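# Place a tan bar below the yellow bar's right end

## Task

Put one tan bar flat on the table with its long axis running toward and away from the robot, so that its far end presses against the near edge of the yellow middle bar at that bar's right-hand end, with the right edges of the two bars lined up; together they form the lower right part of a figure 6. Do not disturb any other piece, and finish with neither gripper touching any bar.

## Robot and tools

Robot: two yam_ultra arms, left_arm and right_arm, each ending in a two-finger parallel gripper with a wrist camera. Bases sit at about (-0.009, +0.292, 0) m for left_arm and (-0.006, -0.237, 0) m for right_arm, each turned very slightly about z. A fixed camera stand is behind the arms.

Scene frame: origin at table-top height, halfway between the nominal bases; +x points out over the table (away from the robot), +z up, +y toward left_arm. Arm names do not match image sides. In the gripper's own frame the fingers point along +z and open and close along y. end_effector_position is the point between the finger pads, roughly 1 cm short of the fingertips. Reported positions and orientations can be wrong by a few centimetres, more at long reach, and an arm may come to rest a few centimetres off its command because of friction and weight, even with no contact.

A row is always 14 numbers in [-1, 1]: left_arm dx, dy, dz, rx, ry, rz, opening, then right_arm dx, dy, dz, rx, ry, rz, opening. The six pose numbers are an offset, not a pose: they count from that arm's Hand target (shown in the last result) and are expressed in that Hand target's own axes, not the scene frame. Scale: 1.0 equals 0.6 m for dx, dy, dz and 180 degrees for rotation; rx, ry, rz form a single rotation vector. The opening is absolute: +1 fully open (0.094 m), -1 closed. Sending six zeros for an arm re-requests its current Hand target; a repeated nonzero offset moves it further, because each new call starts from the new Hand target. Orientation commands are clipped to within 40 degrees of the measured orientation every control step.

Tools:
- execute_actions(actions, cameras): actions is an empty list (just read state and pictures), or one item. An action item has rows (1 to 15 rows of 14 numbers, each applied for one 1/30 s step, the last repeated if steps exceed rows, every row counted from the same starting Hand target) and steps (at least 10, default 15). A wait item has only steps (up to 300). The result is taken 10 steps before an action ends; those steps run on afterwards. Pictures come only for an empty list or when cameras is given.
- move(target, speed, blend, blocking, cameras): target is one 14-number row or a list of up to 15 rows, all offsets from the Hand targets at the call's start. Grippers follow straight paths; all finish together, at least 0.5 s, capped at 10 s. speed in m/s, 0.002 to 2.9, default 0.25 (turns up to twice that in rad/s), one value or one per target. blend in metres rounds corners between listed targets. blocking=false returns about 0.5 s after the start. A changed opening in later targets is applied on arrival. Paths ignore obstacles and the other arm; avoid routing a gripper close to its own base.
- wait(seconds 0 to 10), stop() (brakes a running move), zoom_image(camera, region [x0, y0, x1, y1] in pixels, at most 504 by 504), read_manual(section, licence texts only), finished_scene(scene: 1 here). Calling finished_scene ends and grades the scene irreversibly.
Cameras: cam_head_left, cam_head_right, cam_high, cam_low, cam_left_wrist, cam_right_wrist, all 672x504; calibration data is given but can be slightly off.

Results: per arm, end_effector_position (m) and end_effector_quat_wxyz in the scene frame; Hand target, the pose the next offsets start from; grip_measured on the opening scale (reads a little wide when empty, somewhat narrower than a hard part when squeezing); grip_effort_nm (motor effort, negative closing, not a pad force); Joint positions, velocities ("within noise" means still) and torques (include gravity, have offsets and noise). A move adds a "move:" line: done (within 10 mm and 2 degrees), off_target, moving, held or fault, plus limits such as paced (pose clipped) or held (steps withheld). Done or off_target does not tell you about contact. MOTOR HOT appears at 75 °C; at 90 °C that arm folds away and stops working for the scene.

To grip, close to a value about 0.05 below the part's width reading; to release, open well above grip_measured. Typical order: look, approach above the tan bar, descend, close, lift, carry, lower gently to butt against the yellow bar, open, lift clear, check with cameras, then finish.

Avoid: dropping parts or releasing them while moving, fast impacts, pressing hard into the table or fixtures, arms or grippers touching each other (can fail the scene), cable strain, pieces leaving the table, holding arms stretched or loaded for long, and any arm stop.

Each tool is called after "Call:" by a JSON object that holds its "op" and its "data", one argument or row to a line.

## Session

Call:
{"op": "execute_actions", "data": {
  "actions": [],
  "cameras": ["all"]
}}

Call:
{"op": "zoom_image", "data": {
  "camera": "cam_high",
  "region": [200, 160, 450, 400]
}}

Call:
{"op": "zoom_image", "data": {
  "camera": "cam_head_left",
  "region": [180, 160, 400, 310]
}}

Scene clock: 0.00 s of 4000.00 s.
left_arm: end_effector_position=(+0.3826, +0.3089, +0.1205) grip_measured=+1.000 grip_effort_nm=n/a end_effector_quat_wxyz=(+0.626, -0.032, +0.777, +0.059) | right_arm: end_effector_position=(+0.3943, -0.2500, +0.1263) grip_measured=+1.000 grip_effort_nm=n/a end_effector_quat_wxyz=(+0.626, +0.037, +0.776, -0.069)
Joint positions: left_arm=[-0.059 1.521 0.303 1.005 -0.169 0.015 0.094] | right_arm=[0.073 1.53 0.349 0.968 0.215 -0.016 0.094]
Joint velocities: within noise
Joint torques (N m): no reading
Heat: left arm: 31 °C; right arm: 29 °C.
Hand target: left_arm +0.3837, +0.3089, +0.1226; +0.628, -0.033, +0.776, +0.058 | right_arm +0.3954, -0.2501, +0.1298; +0.629, +0.038, +0.773, -0.069
camera_calibration:
cam_left_wrist: T_world_to_cam=[[0.14722, -0.988075, -0.0450946, 0.256434], [-0.625871, -0.0577555, -0.777785, 0.385997], [0.765906, 0.142729, -0.626911, -0.171648], [0, 0, 0, 1]] pos_world=[0.335298, 0.300169, 0.204179]
cam_right_wrist: T_world_to_cam=[[-0.154719, -0.98501, 0.076266, -0.196517], [-0.60606, 0.0336644, -0.794706, 0.388315], [0.780227, -0.169178, -0.602184, -0.18162], [0, 0, 0, 1]] pos_world=[0.346641, -0.23737, 0.214215]

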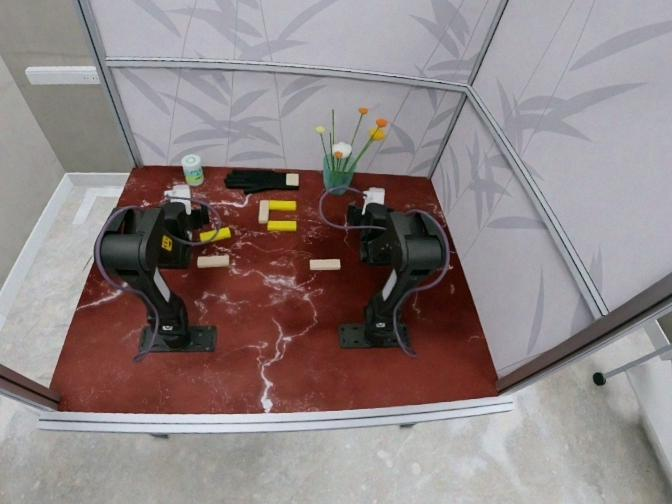

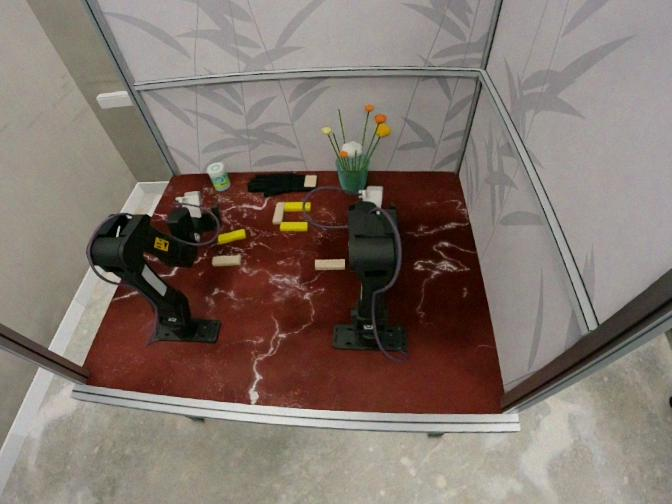

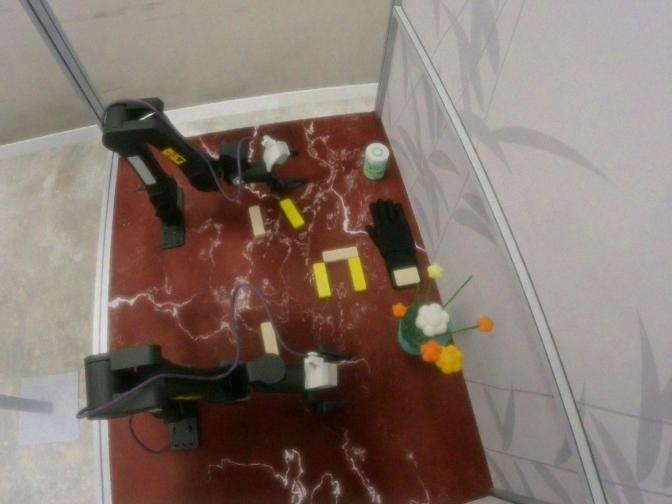

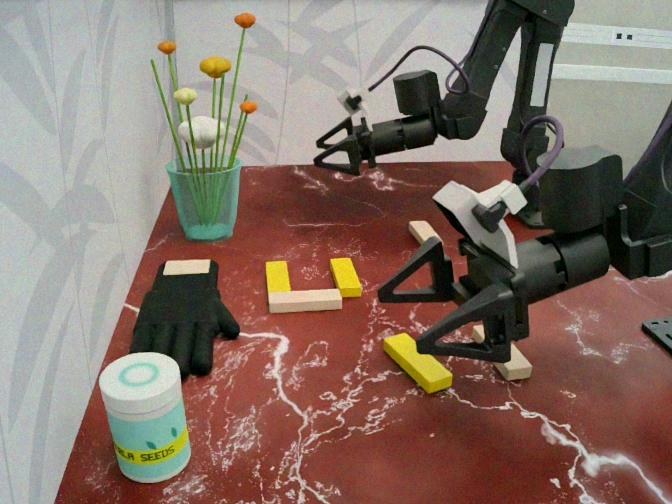

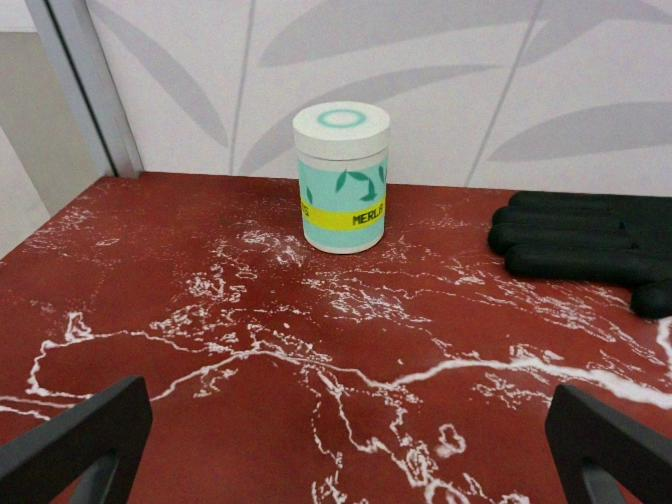

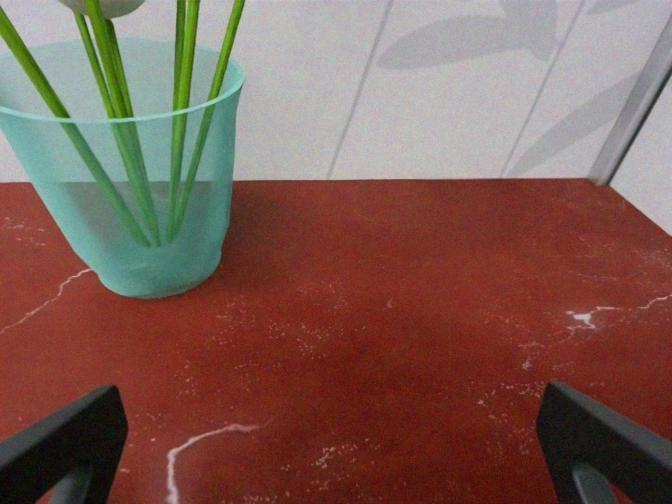

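Scaled by 2.016.

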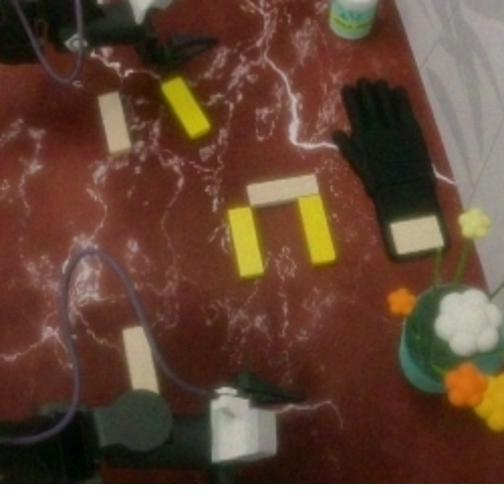

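Scaled by 2.291.

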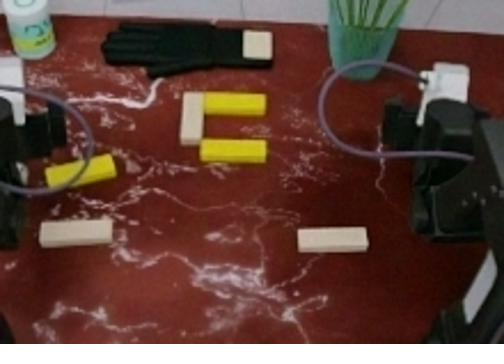

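Call:
{"op": "move", "data": {
  "target": [0,0,0,0,0,0,1,0.086,0.2137,-0.2796,-0.3768,0.3023,-0.4378,1],
  "speed": 0.2,
  "cameras": ["cam_right_wrist"]
}}

Call:
{"op": "zoom_image", "data": {
  "camera": "cam_right_wrist",
  "region": [200, 50, 500, 400]
}}

Scene clock: 7.03 s of 4000.00 s.
left_arm: end_effector_position=(+0.3826, +0.3089, +0.1205) grip_measured=+1.000 grip_effort_nm=0.017 end_effector_quat_wxyz=(+0.626, -0.032, +0.777, +0.059) | right_arm: end_effector_position=(+0.2413, -0.0993, +0.1040) grip_measured=+1.000 grip_effort_nm=0.012 end_effector_quat_wxyz=(-0.009, +0.702, -0.712, +0.001)
Joint positions: left_arm=[-0.059 1.521 0.303 1.005 -0.169 0.015 0.094] | right_arm=[0.515 1.602 1.251 -1.202 -0.002 -1.053 0.094]
Joint velocities: within noise
Joint torques (N m): left_arm=[-0.01 -5.18 5.59 1.76 -0.02 0.02] | right_arm=[0.13 -6.13 8.2 0.13 0.06 -0.11]
Heat: left arm: 33 °C; right arm: 30 °C.
Hand target: left_arm +0.3837, +0.3089, +0.1226; +0.628, -0.033, +0.776, +0.058 | right_arm +0.2412, -0.0989, +0.1052; +0.000, +0.707, -0.707, +0.000
Off the commanded pose: left_arm 0.002 m, 0 deg | right_arm 0.001 m, 1 deg.
Kept back: nothing.
move: done
camera_calibration:
cam_right_wrist: T_world_to_cam=[[0.99963, -0.00164473, 0.0271478, -0.245845], [-0.0128103, -0.908986, 0.416629, -0.08996], [0.0239917, -0.416823, -0.908671, 0.139599], [0, 0, 0, 1]] pos_world=[0.241252, -0.0239888, 0.171004]
Images, in order (width x height): cam_right_wrist 672x504.

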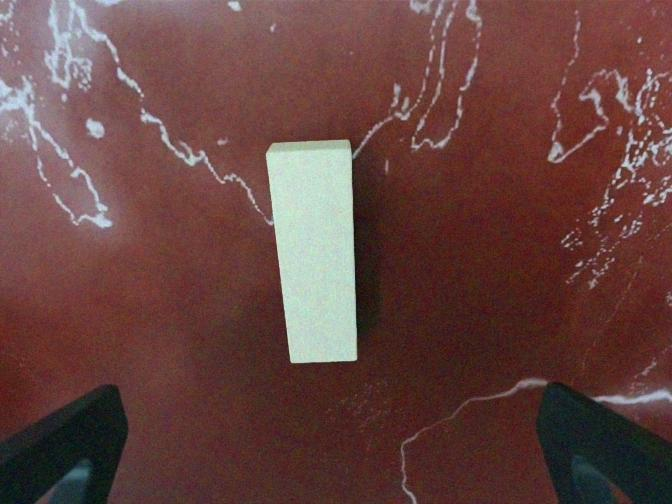

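Scaled by 1.440.

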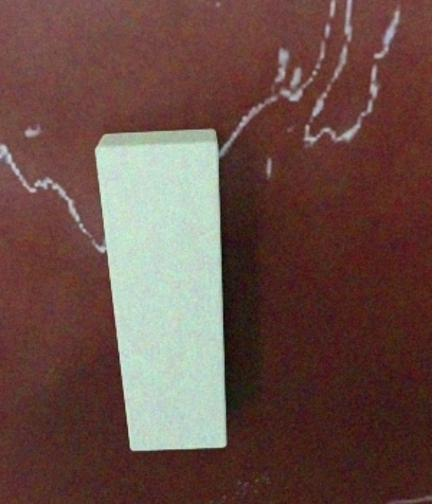

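Call:
{"op": "move", "data": {
  "target": [
    [0,0,0,0,0,0,1,0.0008,0.0045,0.1,0,0,-0.018,1],
    [0,0,0,0,0,0,1,0.0008,0.0045,0.1453,0,0,-0.018,1]
  ],
  "speed": [0.1,0.05],
  "cameras": ["cam_right_wrist"]
}}

Scene clock: 9.37 s of 4000.00 s.
left_arm: end_effector_position=(+0.3826, +0.3089, +0.1205) grip_measured=+1.000 grip_effort_nm=0.017 end_effector_quat_wxyz=(+0.626, -0.032, +0.777, +0.059) | right_arm: end_effector_position=(+0.2380, -0.1007, +0.0238) grip_measured=+1.000 grip_effort_nm=-0.002 end_effector_quat_wxyz=(-0.002, +0.722, -0.692, +0.000)
Joint positions: left_arm=[-0.059 1.521 0.303 1.005 -0.169 0.015 0.094] | right_arm=[0.517 1.686 1.01 -0.892 -0.001 -1.107 0.094]
Joint velocities: within noise
Joint torques (N m): left_arm=[0.01 -5.18 5.57 1.75 -0.01 0.02] | right_arm=[0.28 -6.52 5.18 0.48 0.05 -0.13]
Heat: left arm: 33 °C; right arm: 30 °C.
Hand target: left_arm +0.3837, +0.3089, +0.1226; +0.628, -0.033, +0.776, +0.058 | right_arm +0.2383, -0.0994, +0.0180; +0.000, +0.727, -0.687, +0.000
Off the commanded pose: left_arm 0.002 m, 0 deg | right_arm 0.006 m, 1 deg.
Kept back: nothing.
move: done
camera_calibration:
cam_right_wrist: T_world_to_cam=[[0.99841, 0.0542105, 0.0154731, -0.234267], [0.0425518, -0.904691, 0.423938, -0.0708281], [0.0369802, -0.422605, -0.905559, 0.0625269], [0, 0, 0, 1]] pos_world=[0.234596, -0.0249536, 0.0902733]
Images, in order (width x height): cam_right_wrist 672x504.

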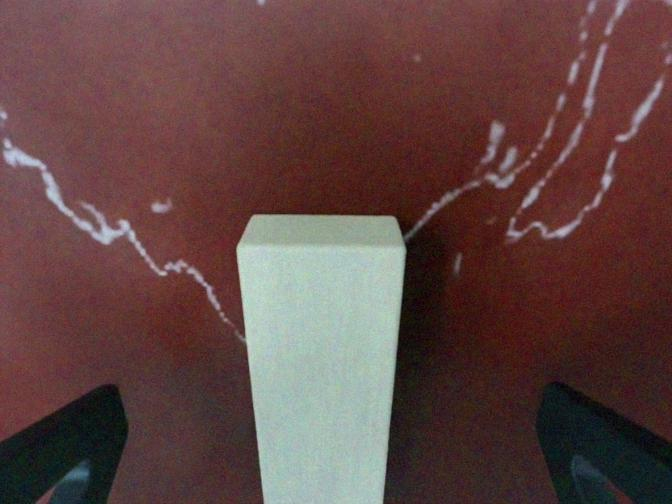

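Call:
{"op": "move", "data": {
  "target": [0,0,0,0,0,0,1,0,0.004,0.007,0,0,0,1],
  "speed": 0.03,
  "cameras": []
}}

Call:
{"op": "move", "data": {
  "target": [0,0,0,0,0,0,1,0,0,0,0,0,0,-0.25],
  "cameras": []
}}

Call:
{"op": "execute_actions", "data": {
  "actions": [
    {"rows":[[0,0,0,0,0,0,1,0,0,0,0,0,0,-0.3],[0,0,0,0,0,0,1,0,0,0,0,0,0,-0.33],[0,0,0,0,0,0,1,0,0,0,0,0,0,-0.36],[0,0,0,0,0,0,1,0,0,0,0,0,0,-0.39],[0,0,0,0,0,0,1,0,0,0,0,0,0,-0.42],[0,0,0,0,0,0,1,0,0,0,0,0,0,-0.46],[0,0,0,0,0,0,1,0,0,0,0,0,0,-0.5],[0,0,0,0,0,0,1,0,0,0,0,0,0,-0.55]],"steps":15}
  ]
}}

Call:
{"op": "execute_actions", "data": {
  "actions": [],
  "cameras": ["cam_right_wrist"]
}}

Scene clock: 10.87 s of 4000.00 s.
left_arm: end_effector_position=(+0.3826, +0.3089, +0.1205) grip_measured=+1.000 grip_effort_nm=0.012 end_effector_quat_wxyz=(+0.626, -0.032, +0.777, +0.059) | right_arm: end_effector_position=(+0.2361, -0.1008, +0.0198) grip_measured=+1.000 grip_effort_nm=0.012 end_effector_quat_wxyz=(-0.002, +0.723, -0.691, +0.000)
Joint positions: left_arm=[-0.059 1.521 0.303 1.005 -0.169 0.015 0.094] | right_arm=[0.52 1.686 0.992 -0.873 -0.001 -1.107 0.094]
Joint velocities: within noise
Joint torques (N m): left_arm=[-0.02 -5.26 5.52 1.76 -0.02 0.01] | right_arm=[0.36 -6.41 5.03 0.53 0.05 -0.09]
Heat: left arm: 33 °C; right arm: 30 °C.
Hand target: left_arm +0.3837, +0.3089, +0.1226; +0.628, -0.033, +0.776, +0.058 | right_arm +0.2360, -0.0996, +0.0138; +0.000, +0.727, -0.687, +0.000
Off the commanded pose: left_arm 0.002 m, 0 deg | right_arm 0.006 m, 1 deg.
Kept back: nothing.
move: done
No camera images: "cameras" was empty.

Scene clock: 11.57 s of 4000.00 s.
left_arm: end_effector_position=(+0.3826, +0.3089, +0.1205) grip_measured=+1.000 grip_effort_nm=0.022 end_effector_quat_wxyz=(+0.626, -0.032, +0.777, +0.059) | right_arm: end_effector_position=(+0.2365, -0.1005, +0.0198) grip_measured=-0.248 grip_effort_nm=-0.071 end_effector_quat_wxyz=(-0.003, +0.723, -0.691, +0.000)
Joint positions: left_arm=[-0.059 1.521 0.303 1.005 -0.169 0.015 0.094] | right_arm=[0.52 1.686 0.992 -0.871 -0.001 -1.107 0.035]
Joint velocities: within noise
Joint torques (N m): left_arm=[-0.12 -5.15 5.52 1.75 -0.02 0] | right_arm=[0.43 -6.5 4.97 0.5 0.05 -0.11]
Heat: left arm: 33 °C; right arm: 30 °C.
Hand target: left_arm +0.3837, +0.3089, +0.1226; +0.628, -0.033, +0.776, +0.058 | right_arm +0.2360, -0.0996, +0.0138; +0.000, +0.727, -0.687, +0.000
Off the commanded pose: left_arm 0.002 m, 0 deg | right_arm 0.006 m, 1 deg.
Kept back: nothing.
move: done
No camera images: "cameras" was empty.

Scene clock: 11.73 s of 4000.00 s.
left_arm: end_effector_position=(+0.3826, +0.3089, +0.1205) grip_measured=+1.000 grip_effort_nm=0.017 end_effector_quat_wxyz=(+0.626, -0.032, +0.777, +0.059) | right_arm: end_effector_position=(+0.2365, -0.1005, +0.0198) grip_measured=-0.390 grip_effort_nm=-1.004 end_effector_quat_wxyz=(-0.003, +0.723, -0.691, +0.000)
Joint positions: left_arm=[-0.059 1.521 0.303 1.005 -0.169 0.015 0.094] | right_arm=[0.52 1.686 0.992 -0.871 -0.001 -1.107 0.029]
Joint velocities: left_arm=[within noise] | right_arm=[-0.007 0.002 0.002 0.007 -0.051 -0.051 -0.025]
Joint torques (N m): left_arm=[-0.03 -5.22 5.57 1.77 0 0.01] | right_arm=[0.32 -6.41 4.98 0.53 0.08 -0.09]
Heat: left arm: 33 °C; right arm: 30 °C.
Hand target: left_arm +0.3837, +0.3089, +0.1226; +0.628, -0.033, +0.776, +0.058 | right_arm +0.2360, -0.0996, +0.0138; +0.000, +0.727, -0.687, +0.000
Steps of this call (1-5: this action's first 5). Readings (end_effector_position of left_arm | right_arm):
1: (+0.3826, +0.3089, +0.1205) | (+0.2365, -0.1005, +0.0198)
2: (+0.3826, +0.3089, +0.1205) | (+0.2365, -0.1005, +0.0198)
4: (+0.3826, +0.3089, +0.1205) | (+0.2365, -0.1005, +0.0198)
5: the state above

Scene clock: 12.07 s of 4000.00 s.
left_arm: end_effector_position=(+0.3826, +0.3089, +0.1205) grip_measured=+1.000 grip_effort_nm=0.017 end_effector_quat_wxyz=(+0.626, -0.032, +0.777, +0.059) | right_arm: end_effector_position=(+0.2365, -0.1005, +0.0198) grip_measured=-0.389 grip_effort_nm=-0.999 end_effector_quat_wxyz=(-0.003, +0.723, -0.691, +0.000)
Joint positions: left_arm=[-0.059 1.521 0.303 1.005 -0.169 0.015 0.094] | right_arm=[0.52 1.686 0.992 -0.871 -0.001 -1.107 0.029]
Joint velocities: within noise
Joint torques (N m): left_arm=[-0.02 -5.24 5.64 1.79 0 0.02] | right_arm=[0.36 -6.46 5.04 0.5 0.05 -0.09]
Heat: left arm: 33 °C; right arm: 30 °C.
Hand target: left_arm +0.3837, +0.3089, +0.1226; +0.628, -0.033, +0.776, +0.058 | right_arm +0.2360, -0.0996, +0.0138; +0.000, +0.727, -0.687, +0.000
Off the commanded pose: left_arm 0.002 m, 0 deg | right_arm 0.006 m, 1 deg.
Steps of this call (1-10: your previous action's last 10). Readings (end_effector_position of left_arm | right_arm):
1: (+0.3826, +0.3089, +0.1205) | (+0.2365, -0.1005, +0.0198)
2: (+0.3826, +0.3089, +0.1205) | (+0.2365, -0.1005, +0.0198)
4: (+0.3826, +0.3089, +0.1205) | (+0.2365, -0.1005, +0.0198)
8: (+0.3826, +0.3089, +0.1205) | (+0.2365, -0.1005, +0.0198)
10: the state above
camera_calibration:
cam_right_wrist: T_world_to_cam=[[0.998173, 0.057646, 0.0180783, -0.23238], [0.0445979, -0.904949, 0.423176, -0.0694232], [0.0407544, -0.421597, -0.905867, 0.058284], [0, 0, 0, 1]] pos_world=[0.232677, -0.0248563, 0.0863768]
Images, in order (width x height): cam_right_wrist 672x504.

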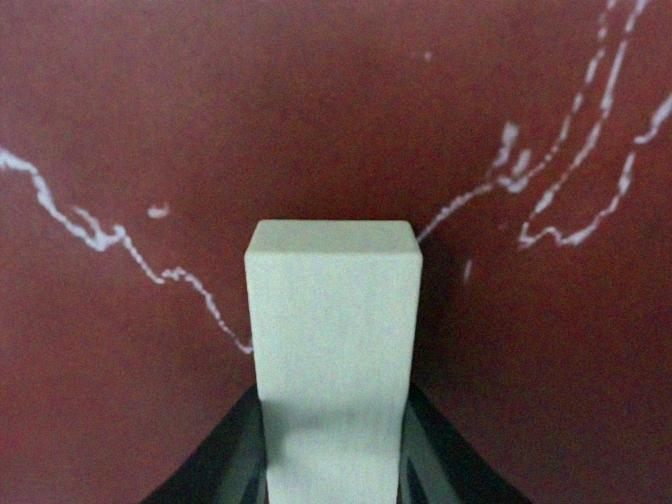

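Call:
{"op": "move", "data": {
  "target": [
    [0,0,0,0,0,0,1,0,0,-0.15,0,0,0,-0.55],
    [0,0,0,0,0,0,1,-0.151,-0.182,-0.15,0,0,0.523,-0.55]
  ],
  "speed": [0.06,0.12],
  "cameras": ["cam_right_wrist","cam_low"]
}}

Call:
{"op": "zoom_image", "data": {
  "camera": "cam_right_wrist",
  "region": [100, 0, 500, 350]
}}

Scene clock: 21.33 s of 4000.00 s.
left_arm: end_effector_position=(+0.3826, +0.3089, +0.1205) grip_measured=+1.000 grip_effort_nm=0.012 end_effector_quat_wxyz=(+0.626, -0.032, +0.777, +0.059) | right_arm: end_effector_position=(+0.3411, -0.0044, +0.1087) grip_measured=-0.390 grip_effort_nm=-1.023 end_effector_quat_wxyz=(+0.010, +0.004, +1.000, +0.007)
Joint positions: left_arm=[-0.059 1.521 0.303 1.005 -0.169 0.015 0.094] | right_arm=[0.599 2.13 1.956 -1.372 -0.001 0.596 0.029]
Joint velocities: within noise
Joint torques (N m): left_arm=[-0.05 -5.22 5.5 1.77 -0.01 0.02] | right_arm=[0.27 -10.63 8.36 0.15 0.06 0.11]
Heat: left arm: 34 °C; right arm: 32 °C.
Hand target: left_arm +0.3837, +0.3089, +0.1226; +0.628, -0.033, +0.776, +0.058 | right_arm +0.3400, -0.0029, +0.1038; +0.000, +0.008, +1.000, +0.000
Off the commanded pose: left_arm 0.002 m, 0 deg | right_arm 0.005 m, 2 deg.
Kept back: nothing.
move: done
camera_calibration:
cam_right_wrist: T_world_to_cam=[[0.00483291, -0.999987, -0.00142963, -0.00757516], [-0.913149, -0.00499594, 0.407596, 0.307598], [-0.407598, -0.000664405, -0.913161, 0.330627], [0, 0, 0, 1]] pos_world=[0.415682, -0.00581866, 0.17653]
Images, in order (width x height): cam_low 672x504, cam_right_wrist 672x504.

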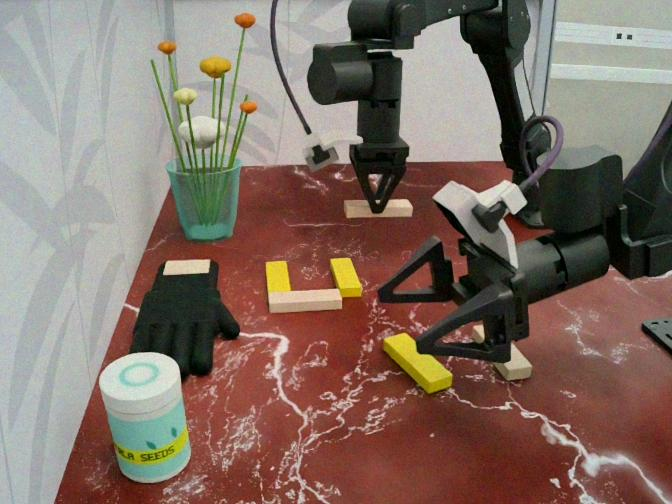

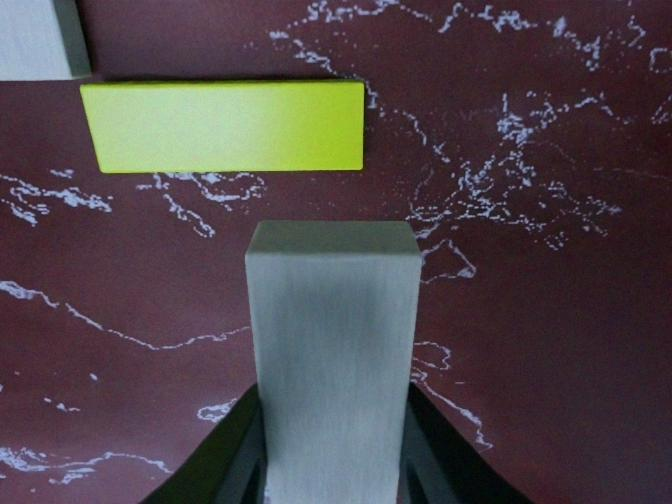

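Scaled by 1.260.

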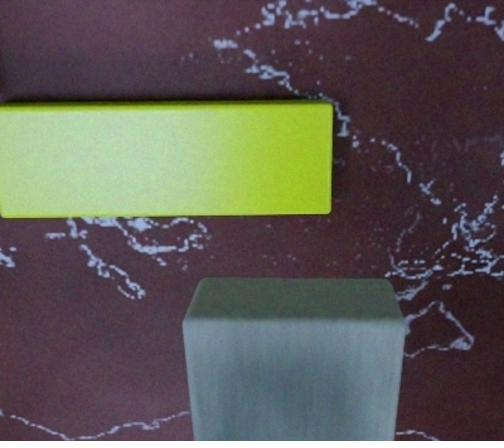

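Call:
{"op": "move", "data": {
  "target": [
    [0,0,0,0,0,0,1,0.0318,0.0069,0,0,0,-0.005,-0.55],
    [0,0,0,0,0,0,1,0.0318,0.0069,0.1113,0,0,-0.005,-0.55]
  ],
  "speed": 0.08,
  "cameras": ["cam_right_wrist"]
}}

Call:
{"op": "zoom_image", "data": {
  "camera": "cam_right_wrist",
  "region": [200, 60, 480, 300]
}}

Scene clock: 24.27 s of 4000.00 s.
left_arm: end_effector_position=(+0.3826, +0.3089, +0.1205) grip_measured=+1.000 grip_effort_nm=0.012 end_effector_quat_wxyz=(+0.626, -0.032, +0.777, +0.059) | right_arm: end_effector_position=(+0.3177, +0.0001, +0.0371) grip_measured=-0.390 grip_effort_nm=-1.013 end_effector_quat_wxyz=(-0.008, -0.006, +1.000, -0.005)
Joint positions: left_arm=[-0.059 1.521 0.303 1.005 -0.169 0.015 0.094] | right_arm=[0.641 2.13 1.67 -1.13 -0.001 0.618 0.029]
Joint velocities: within noise
Joint torques (N m): left_arm=[-0.05 -5.27 5.6 1.77 -0.02 0.02] | right_arm=[-0.2 -12.98 5.42 0.46 0.08 0.11]
Heat: left arm: 34 °C; right arm: 33 °C.
Hand target: left_arm +0.3837, +0.3089, +0.1226; +0.628, -0.033, +0.776, +0.058 | right_arm +0.3209, +0.0015, +0.0370; +0.000, +0.000, +1.000, +0.000
Off the commanded pose: left_arm 0.002 m, 0 deg | right_arm 0.004 m, 1 deg.
Kept back: nothing.
move: done
camera_calibration:
cam_right_wrist: T_world_to_cam=[[0.0246328, -0.999433, 0.0229668, -0.010244], [-0.897429, -0.0119848, 0.440995, 0.309207], [-0.44047, -0.0314741, -0.897216, 0.265525], [0, 0, 0, 1]] pos_world=[0.394699, 0.00182469, 0.10211]
Images, in order (width x height): cam_right_wrist 672x504.

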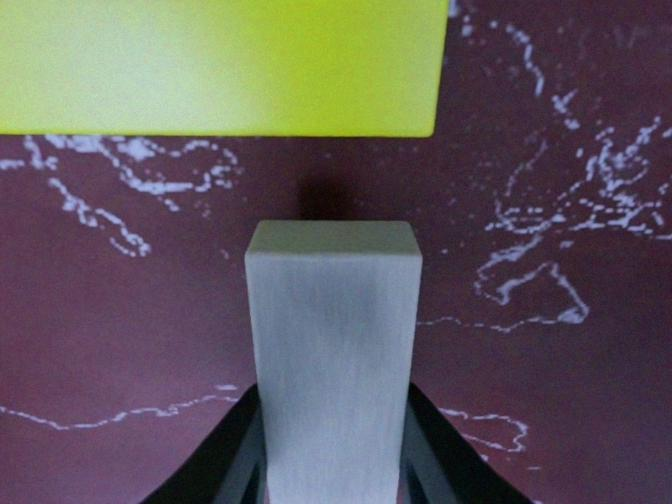

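Scaled by 1.800.

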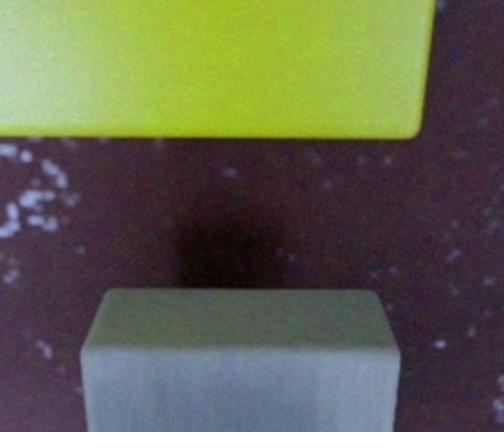

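Call:
{"op": "move", "data": {
  "target": [0,0,0,0,0,0,1,0,-0.0067,0.0258,-0.003,-0.005,0,-0.55],
  "speed": 0.04,
  "cameras": ["cam_right_wrist"]
}}

Call:
{"op": "zoom_image", "data": {
  "camera": "cam_right_wrist",
  "region": [200, 60, 480, 300]
}}

Scene clock: 26.17 s of 4000.00 s.
left_arm: end_effector_position=(+0.3826, +0.3089, +0.1205) grip_measured=+1.000 grip_effort_nm=0.012 end_effector_quat_wxyz=(+0.626, -0.032, +0.777, +0.059) | right_arm: end_effector_position=(+0.3132, -0.0037, +0.0209) grip_measured=-0.390 grip_effort_nm=-1.018 end_effector_quat_wxyz=(-0.011, -0.005, +1.000, -0.007)
Joint positions: left_arm=[-0.059 1.521 0.303 1.005 -0.169 0.015 0.094] | right_arm=[0.639 2.129 1.603 -1.07 -0.002 0.618 0.029]
Joint velocities: within noise
Joint torques (N m): left_arm=[-0.03 -5.15 5.48 1.77 -0.03 0.02] | right_arm=[-0.69 -13.86 4.21 0.76 0.08 -0.03]
Heat: left arm: 34 °C; right arm: 33 °C.
Hand target: left_arm +0.3837, +0.3089, +0.1226; +0.628, -0.033, +0.776, +0.058 | right_arm +0.3209, -0.0025, +0.0214; +0.008, +0.000, +1.000, +0.005
Off the commanded pose: left_arm 0.002 m, 0 deg | right_arm 0.008 m, 3 deg.
Kept back: nothing.
move: off_target (right_arm)
camera_calibration:
cam_right_wrist: T_world_to_cam=[[0.0236246, -0.99938, 0.0261171, -0.0133268], [-0.89515, -0.00951402, 0.445663, 0.311451], [-0.445138, -0.0339073, -0.89482, 0.250269], [0, 0, 0, 1]] pos_world=[0.390514, -0.00186946, 0.085492]
Images, in order (width x height): cam_right_wrist 672x504.

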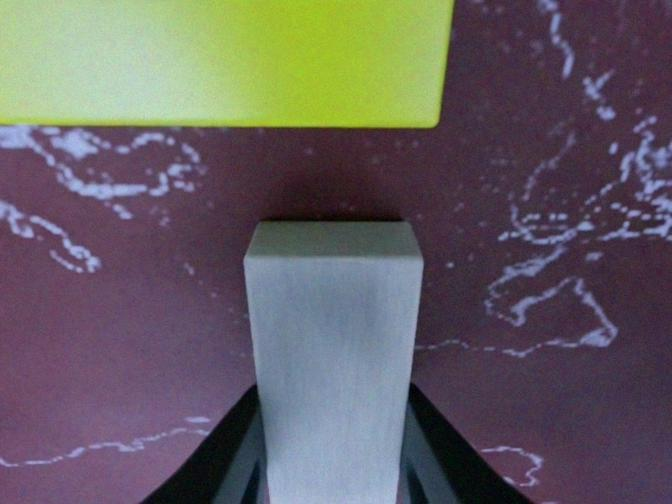

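Scaled by 1.800.

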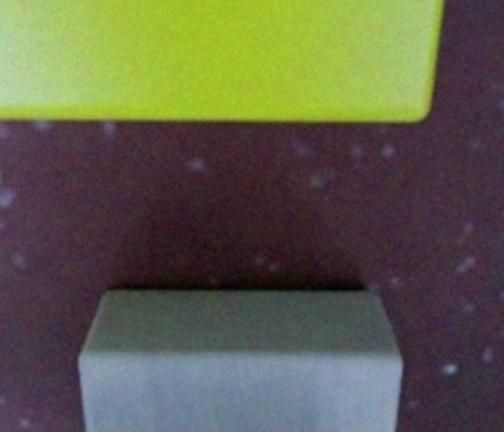

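Call:
{"op": "move", "data": {
  "target": [0,0,0,0,0,0,1,-0.01,0,-0.0067,-0.003,-0.006,0,-0.55],
  "speed": 0.03,
  "cameras": ["cam_right_wrist"]
}}

Call:
{"op": "zoom_image", "data": {
  "camera": "cam_right_wrist",
  "region": [200, 60, 480, 300]
}}

Scene clock: 27.50 s of 4000.00 s.
left_arm: end_effector_position=(+0.3826, +0.3089, +0.1205) grip_measured=+1.000 grip_effort_nm=0.017 end_effector_quat_wxyz=(+0.626, -0.032, +0.777, +0.059) | right_arm: end_effector_position=(+0.3134, -0.0039, +0.0209) grip_measured=-0.390 grip_effort_nm=-1.009 end_effector_quat_wxyz=(-0.012, -0.004, +1.000, -0.004)
Joint positions: left_arm=[-0.059 1.521 0.303 1.005 -0.169 0.015 0.094] | right_arm=[0.636 2.129 1.603 -1.069 -0.007 0.618 0.029]
Joint velocities: within noise
Joint torques (N m): left_arm=[-0.02 -5.18 5.59 1.77 -0.01 0.02] | right_arm=[-1.03 -14.38 4.93 0.85 0.13 -0.08]
Heat: left arm: 34 °C; right arm: 34 °C.
Hand target: left_arm +0.3837, +0.3089, +0.1226; +0.628, -0.033, +0.776, +0.058 | right_arm +0.3269, -0.0026, +0.0256; +0.017, +0.000, +1.000, +0.009
Off the commanded pose: left_arm 0.002 m, 0 deg | right_arm 0.014 m, 4 deg.
Kept back: nothing.
move: off_target (right_arm)
camera_calibration:
cam_right_wrist: T_world_to_cam=[[0.0205057, -0.999551, 0.0218484, -0.0124735], [-0.894031, -0.00855013, 0.447923, 0.311363], [-0.447536, -0.0287181, -0.893805, 0.251147], [0, 0, 0, 1]] pos_world=[0.391022, -0.00259324, 0.0852822]
Images, in order (width x height): cam_right_wrist 672x504.

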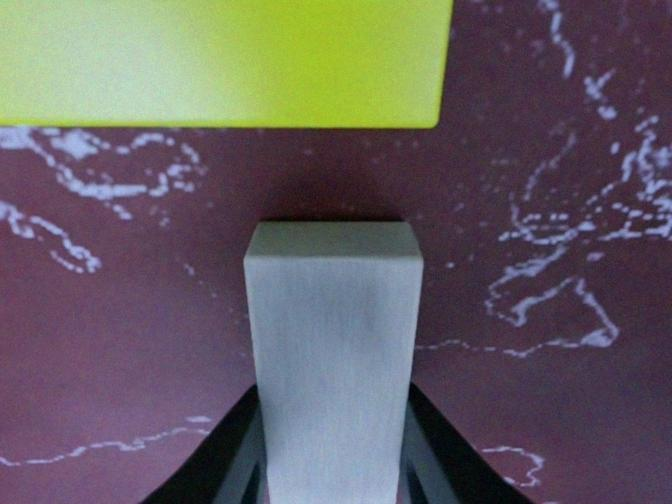

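Scaled by 1.800.

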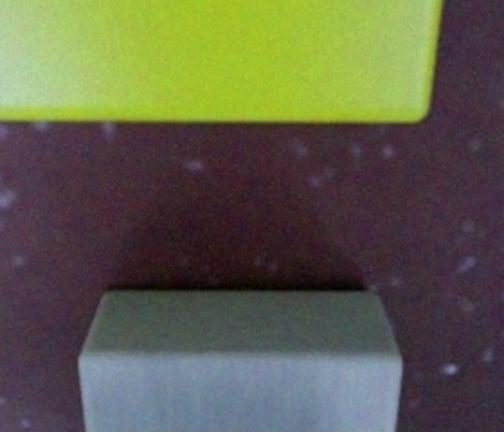

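Call:
{"op": "move", "data": {
  "target": [0,0,0,0,0,0,1,0,0.001,-0.0083,0,0,0,-0.55],
  "speed": 0.03,
  "cameras": ["cam_right_wrist"]
}}

Call:
{"op": "zoom_image", "data": {
  "camera": "cam_right_wrist",
  "region": [200, 60, 480, 300]
}}

Scene clock: 28.50 s of 4000.00 s.
left_arm: end_effector_position=(+0.3826, +0.3089, +0.1205) grip_measured=+1.000 grip_effort_nm=0.012 end_effector_quat_wxyz=(+0.626, -0.032, +0.777, +0.059) | right_arm: end_effector_position=(+0.3134, -0.0038, +0.0212) grip_measured=-0.390 grip_effort_nm=-1.018 end_effector_quat_wxyz=(-0.012, -0.004, +1.000, -0.004)
Joint positions: left_arm=[-0.059 1.521 0.303 1.005 -0.169 0.015 0.094] | right_arm=[0.636 2.128 1.603 -1.069 -0.007 0.618 0.029]
Joint velocities: within noise
Joint torques (N m): left_arm=[0.05 -5.23 5.55 1.75 -0.02 0.03] | right_arm=[-1.05 -14.83 5.86 0.67 0.15 -0.02]
Heat: left arm: 35 °C; right arm: 34 °C.
Hand target: left_arm +0.3837, +0.3089, +0.1226; +0.628, -0.033, +0.776, +0.058 | right_arm +0.3267, -0.0020, +0.0306; +0.017, +0.000, +1.000, +0.009
Off the commanded pose: left_arm 0.002 m, 0 deg | right_arm 0.016 m, 4 deg.
Kept back: nothing.
move: off_target (right_arm)
camera_calibration:
cam_right_wrist: T_world_to_cam=[[0.0205321, -0.999568, 0.0210518, -0.0123246], [-0.894227, -0.00894303, 0.447525, 0.311204], [-0.447143, -0.0280137, -0.894024, 0.25133], [0, 0, 0, 1]] pos_world=[0.39092, -0.00249552, 0.0856836]
Images, in order (width x height): cam_right_wrist 672x504.

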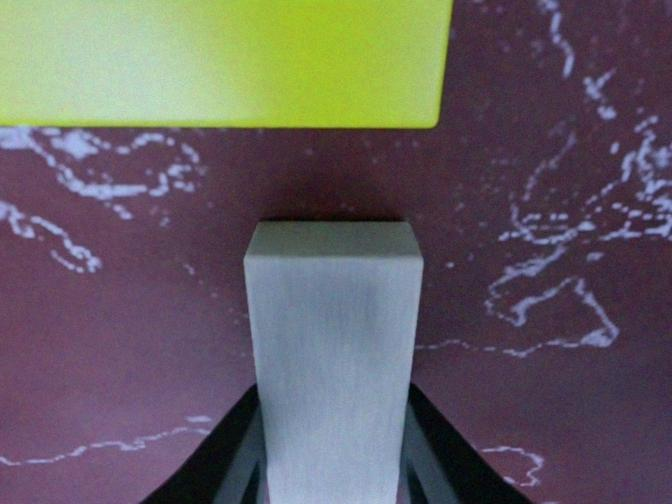

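Scaled by 1.800.

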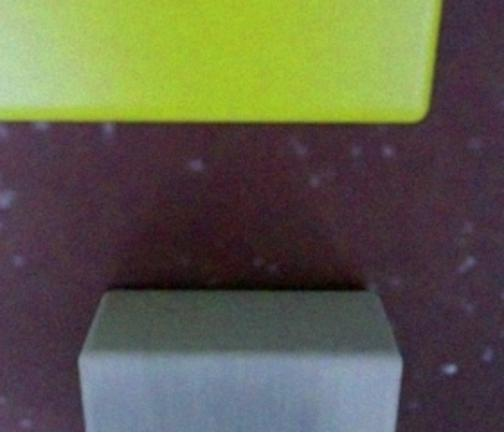

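Call:
{"op": "move", "data": {
  "target": [0,0,0,0,0,0,1,0.003,0.0,-0.01,0,0.003,0,-0.55],
  "speed": 0.03,
  "cameras": ["cam_right_wrist"]
}}

Call:
{"op": "zoom_image", "data": {
  "camera": "cam_right_wrist",
  "region": [200, 60, 480, 300]
}}

Scene clock: 29.63 s of 4000.00 s.
left_arm: end_effector_position=(+0.3826, +0.3089, +0.1205) grip_measured=+1.000 grip_effort_nm=0.017 end_effector_quat_wxyz=(+0.626, -0.032, +0.777, +0.059) | right_arm: end_effector_position=(+0.3134, -0.0038, +0.0215) grip_measured=-0.390 grip_effort_nm=-1.004 end_effector_quat_wxyz=(-0.012, -0.004, +1.000, -0.004)
Joint positions: left_arm=[-0.059 1.521 0.303 1.005 -0.169 0.015 0.094] | right_arm=[0.636 2.127 1.603 -1.07 -0.007 0.618 0.029]
Joint velocities: within noise
Joint torques (N m): left_arm=[-0.01 -5.16 5.59 1.77 -0.03 0.01] | right_arm=[-0.99 -15.27 7.31 0.33 0.11 -0.02]
Heat: left arm: 35 °C; right arm: 35 °C.
Hand target: left_arm +0.3837, +0.3089, +0.1226; +0.628, -0.033, +0.776, +0.058 | right_arm +0.3247, -0.0021, +0.0366; +0.012, +0.000, +1.000, +0.009
Off the commanded pose: left_arm 0.002 m, 0 deg | right_arm 0.019 m, 3 deg.
Kept back: nothing.
move: off_target (right_arm)
camera_calibration:
cam_right_wrist: T_world_to_cam=[[0.0204792, -0.99958, 0.0205187, -0.0122642], [-0.894265, -0.00913673, 0.447444, 0.311135], [-0.447069, -0.0275125, -0.894076, 0.251486], [0, 0, 0, 1]] pos_world=[0.39092, -0.0024973, 0.0858838]
Images, in order (width x height): cam_right_wrist 672x504.

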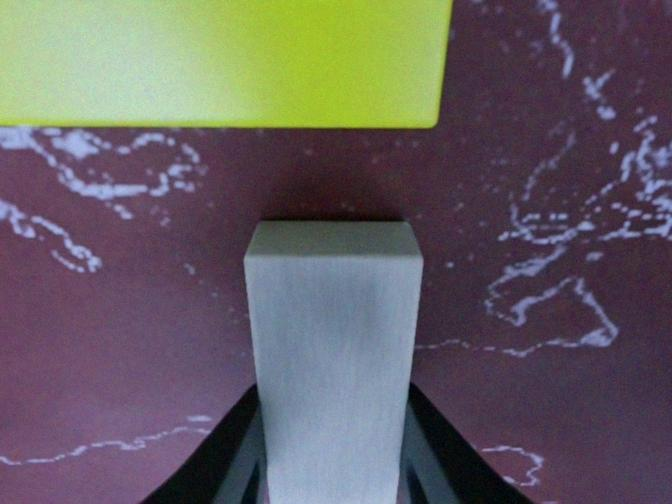

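Scaled by 1.800.

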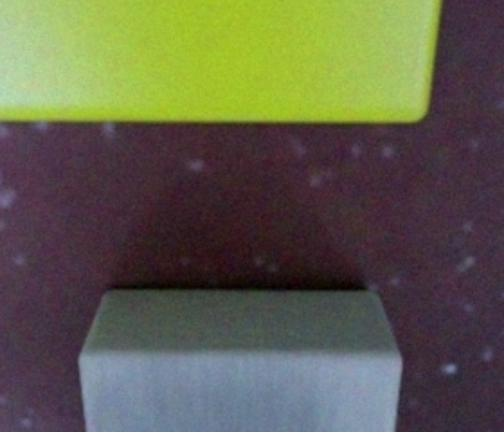

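Call:
{"op": "move", "data": {
  "target": [
    [0,0,0,0,0,0,1,0.0112,0.0,-0.0323,0,0,0,-0.55],
    [0,0,0,0,0,0,1,0.0112,0.0,0.0177,0,0,0,-0.55]
  ],
  "speed": 0.05,
  "cameras": ["cam_right_wrist"]
}}

Call:
{"op": "zoom_image", "data": {
  "camera": "cam_right_wrist",
  "region": [200, 60, 480, 300]
}}

Scene clock: 31.90 s of 4000.00 s.
left_arm: end_effector_position=(+0.3826, +0.3089, +0.1205) grip_measured=+1.000 grip_effort_nm=0.017 end_effector_quat_wxyz=(+0.626, -0.032, +0.777, +0.059) | right_arm: end_effector_position=(+0.3139, -0.0034, +0.0218) grip_measured=-0.390 grip_effort_nm=-1.023 end_effector_quat_wxyz=(-0.001, -0.004, +1.000, +0.003)
Joint positions: left_arm=[-0.059 1.521 0.303 1.005 -0.169 0.015 0.094] | right_arm=[0.636 2.106 1.571 -1.034 -0.007 0.618 0.029]
Joint velocities: within noise
Joint torques (N m): left_arm=[-0.08 -5.26 5.5 1.76 -0.02 0.01] | right_arm=[-0.23 -13.67 5.33 0.49 0.11 0.07]
Heat: left arm: 35 °C; right arm: 36 °C.
Hand target: left_arm +0.3837, +0.3089, +0.1226; +0.628, -0.033, +0.776, +0.058 | right_arm +0.3182, -0.0020, +0.0257; +0.012, +0.000, +1.000, +0.009
Off the commanded pose: left_arm 0.002 m, 0 deg | right_arm 0.006 m, 2 deg.
Kept back: nothing.
move: done
camera_calibration:
cam_right_wrist: T_world_to_cam=[[0.0201669, -0.999778, 0.00617774, -0.0115503], [-0.9032, -0.0155684, 0.428938, 0.314569], [-0.428747, -0.0142301, -0.903313, 0.246549], [0, 0, 0, 1]] pos_world=[0.390058, -0.00314198, 0.0878516]
Images, in order (width x height): cam_right_wrist 672x504.

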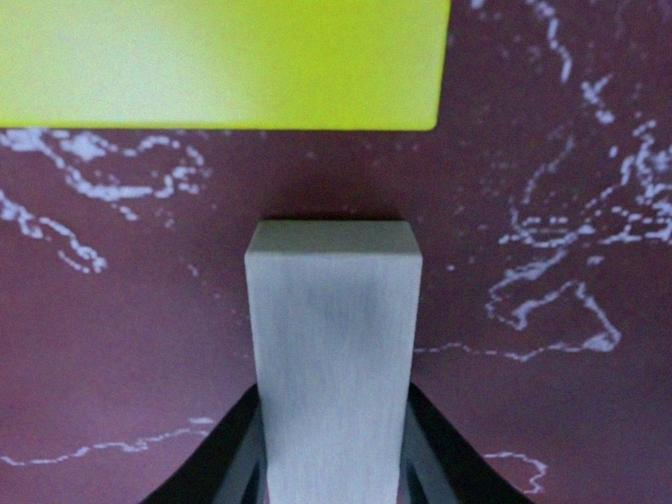

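Scaled by 1.800.

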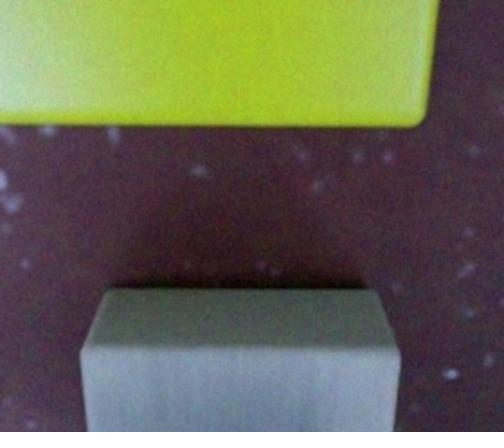

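Call:
{"op": "move", "data": {
  "target": [0,0,0,0,0,0,1,-0.025,-0.0015,0.0,0.001,0.003,0,-0.55],
  "speed": 0.03,
  "cameras": ["cam_right_wrist"]
}}

Call:
{"op": "zoom_image", "data": {
  "camera": "cam_right_wrist",
  "region": [200, 60, 480, 300]
}}

Scene clock: 33.63 s of 4000.00 s.
left_arm: end_effector_position=(+0.3826, +0.3089, +0.1205) grip_measured=+1.000 grip_effort_nm=0.017 end_effector_quat_wxyz=(+0.626, -0.032, +0.777, +0.059) | right_arm: end_effector_position=(+0.3322, -0.0008, +0.0311) grip_measured=-0.390 grip_effort_nm=-1.018 end_effector_quat_wxyz=(+0.016, +0.003, +1.000, +0.016)
Joint positions: left_arm=[-0.059 1.521 0.303 1.005 -0.169 0.015 0.094] | right_arm=[0.615 2.117 1.625 -1.034 -0.007 0.61 0.029]
Joint velocities: within noise
Joint torques (N m): left_arm=[-0.01 -5.15 5.5 1.75 -0.02 0.01] | right_arm=[-0.53 -10.56 8.06 0.22 0.08 -0.1]
Heat: left arm: 35 °C; right arm: 37 °C.
Hand target: left_arm +0.3837, +0.3089, +0.1226; +0.628, -0.033, +0.776, +0.058 | right_arm +0.3333, -0.0029, +0.0261; +0.008, +0.000, +1.000, +0.008
Off the commanded pose: left_arm 0.002 m, 0 deg | right_arm 0.006 m, 1 deg.
Kept back: nothing.
move: done
camera_calibration:
cam_right_wrist: T_world_to_cam=[[0.00782316, -0.999803, -0.018251, -0.00451653], [-0.918118, -0.0144137, 0.396046, 0.333147], [-0.396231, 0.0136582, -0.918049, 0.25248], [0, 0, 0, 1]] pos_world=[0.405944, -0.00316221, 0.0997656]
Images, in order (width x height): cam_right_wrist 672x504.

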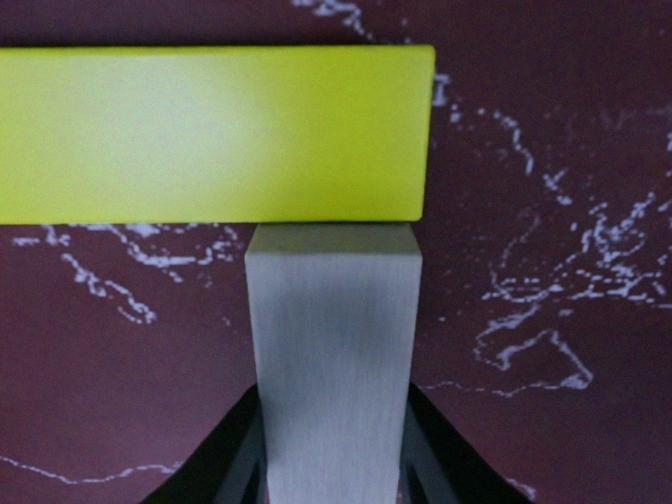

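Scaled by 1.800.

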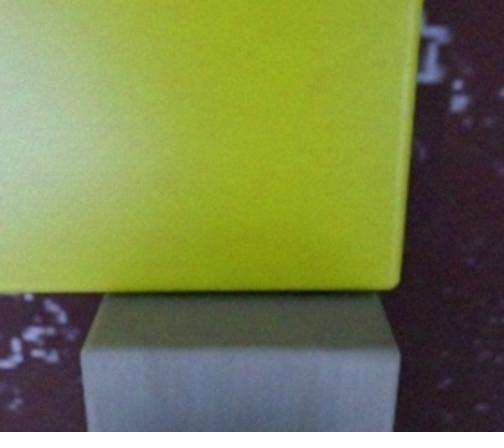

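Call:
{"op": "move", "data": {
  "target": [0,0,0,0,0,0,1,0.0133,-0.0035,0.0158,0.004,0.006,0,-0.55],
  "speed": 0.03,
  "cameras": ["cam_right_wrist"]
}}

Call:
{"op": "zoom_image", "data": {
  "camera": "cam_right_wrist",
  "region": [200, 60, 480, 300]
}}

Scene clock: 35.17 s of 4000.00 s.
left_arm: end_effector_position=(+0.3826, +0.3089, +0.1205) grip_measured=+1.000 grip_effort_nm=0.012 end_effector_quat_wxyz=(+0.626, -0.032, +0.777, +0.059) | right_arm: end_effector_position=(+0.3306, -0.0019, +0.0296) grip_measured=-0.390 grip_effort_nm=-1.013 end_effector_quat_wxyz=(+0.014, +0.003, +1.000, +0.014)
Joint positions: left_arm=[-0.059 1.521 0.303 1.005 -0.169 0.015 0.094] | right_arm=[0.615 2.117 1.619 -1.034 -0.007 0.61 0.029]
Joint velocities: within noise
Joint torques (N m): left_arm=[-0.06 -5.19 5.53 1.77 -0.03 0] | right_arm=[0.13 -10.3 5.49 0.32 0.07 -0.04]
Heat: left arm: 35 °C; right arm: 37 °C.
Hand target: left_arm +0.3837, +0.3089, +0.1226; +0.628, -0.033, +0.776, +0.058 | right_arm +0.3255, -0.0048, +0.0164; -0.002, +0.000, +1.000, +0.002
Off the commanded pose: left_arm 0.002 m, 0 deg | right_arm 0.014 m, 2 deg.
Kept back: nothing.
move: off_target (right_arm)
camera_calibration:
cam_right_wrist: T_world_to_cam=[[0.00777616, -0.99986, -0.0147976, -0.00575002], [-0.916109, -0.0130553, 0.400717, 0.331541], [-0.400854, 0.0104402, -0.916082, 0.251931], [0, 0, 0, 1]] pos_world=[0.40476, -0.00405106, 0.0978499]
Images, in order (width x height): cam_right_wrist 672x504.

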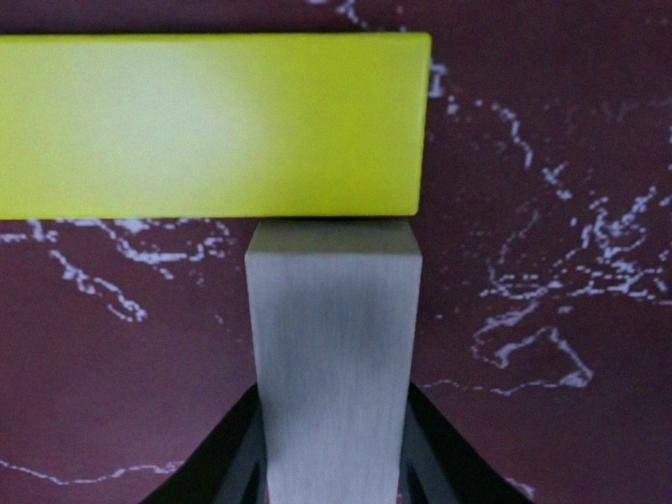

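Scaled by 1.800.

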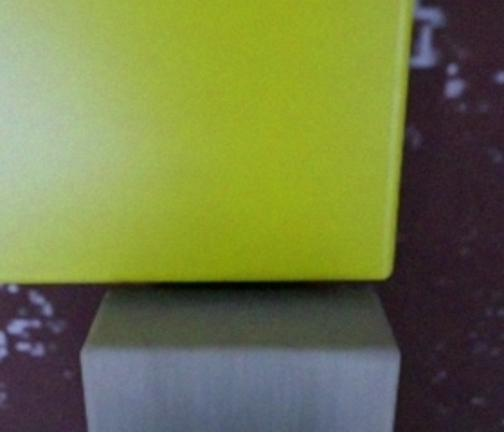

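Call:
{"op": "move", "data": {
  "target": [0,0,0,0,0,0,1,0,-0.001,0.008,0.001,0.003,0,-0.55],
  "speed": 0.03,
  "cameras": ["cam_right_wrist"]
}}

Call:
{"op": "zoom_image", "data": {
  "camera": "cam_right_wrist",
  "region": [200, 60, 480, 300]
}}

Scene clock: 36.33 s of 4000.00 s.
left_arm: end_effector_position=(+0.3826, +0.3089, +0.1205) grip_measured=+1.000 grip_effort_nm=0.012 end_effector_quat_wxyz=(+0.626, -0.032, +0.777, +0.059) | right_arm: end_effector_position=(+0.3294, -0.0028, +0.0233) grip_measured=-0.390 grip_effort_nm=-1.009 end_effector_quat_wxyz=(+0.007, +0.003, +1.000, +0.010)
Joint positions: left_arm=[-0.059 1.521 0.303 1.005 -0.169 0.015 0.094] | right_arm=[0.615 2.133 1.619 -1.034 -0.007 0.61 0.029]
Joint velocities: within noise
Joint torques (N m): left_arm=[-0.12 -5.18 5.6 1.77 -0.02 0] | right_arm=[-0.05 -10.63 5.42 0.29 0.05 -0.08]
Heat: left arm: 35 °C; right arm: 37 °C.
Hand target: left_arm +0.3837, +0.3089, +0.1226; +0.628, -0.033, +0.776, +0.058 | right_arm +0.3255, -0.0054, +0.0117; -0.006, +0.000, +1.000, +0.000
Off the commanded pose: left_arm 0.002 m, 0 deg | right_arm 0.013 m, 2 deg.
Kept back: nothing.
move: off_target (right_arm)
camera_calibration:
cam_right_wrist: T_world_to_cam=[[0.00761953, -0.999954, -0.00586068, -0.00677238], [-0.910737, -0.00935958, 0.412881, 0.330811], [-0.412917, 0.00219158, -0.910766, 0.249607], [0, 0, 0, 1]] pos_world=[0.404401, -0.00422284, 0.0907083]
Images, in order (width x height): cam_right_wrist 672x504.

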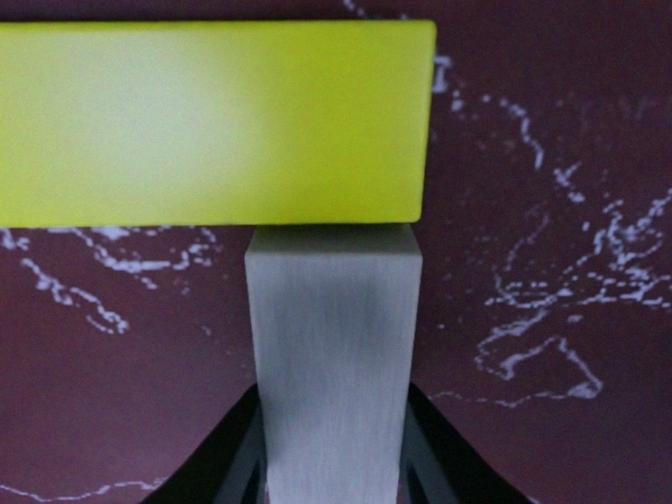

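Scaled by 1.800.

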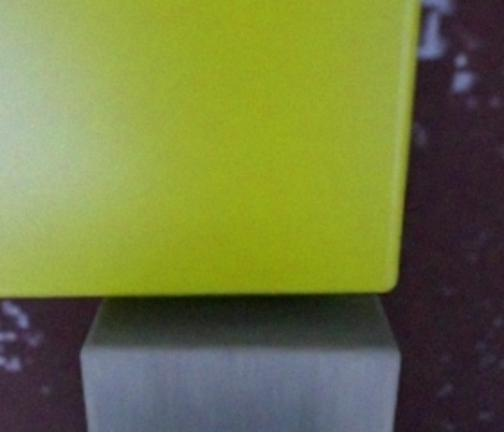

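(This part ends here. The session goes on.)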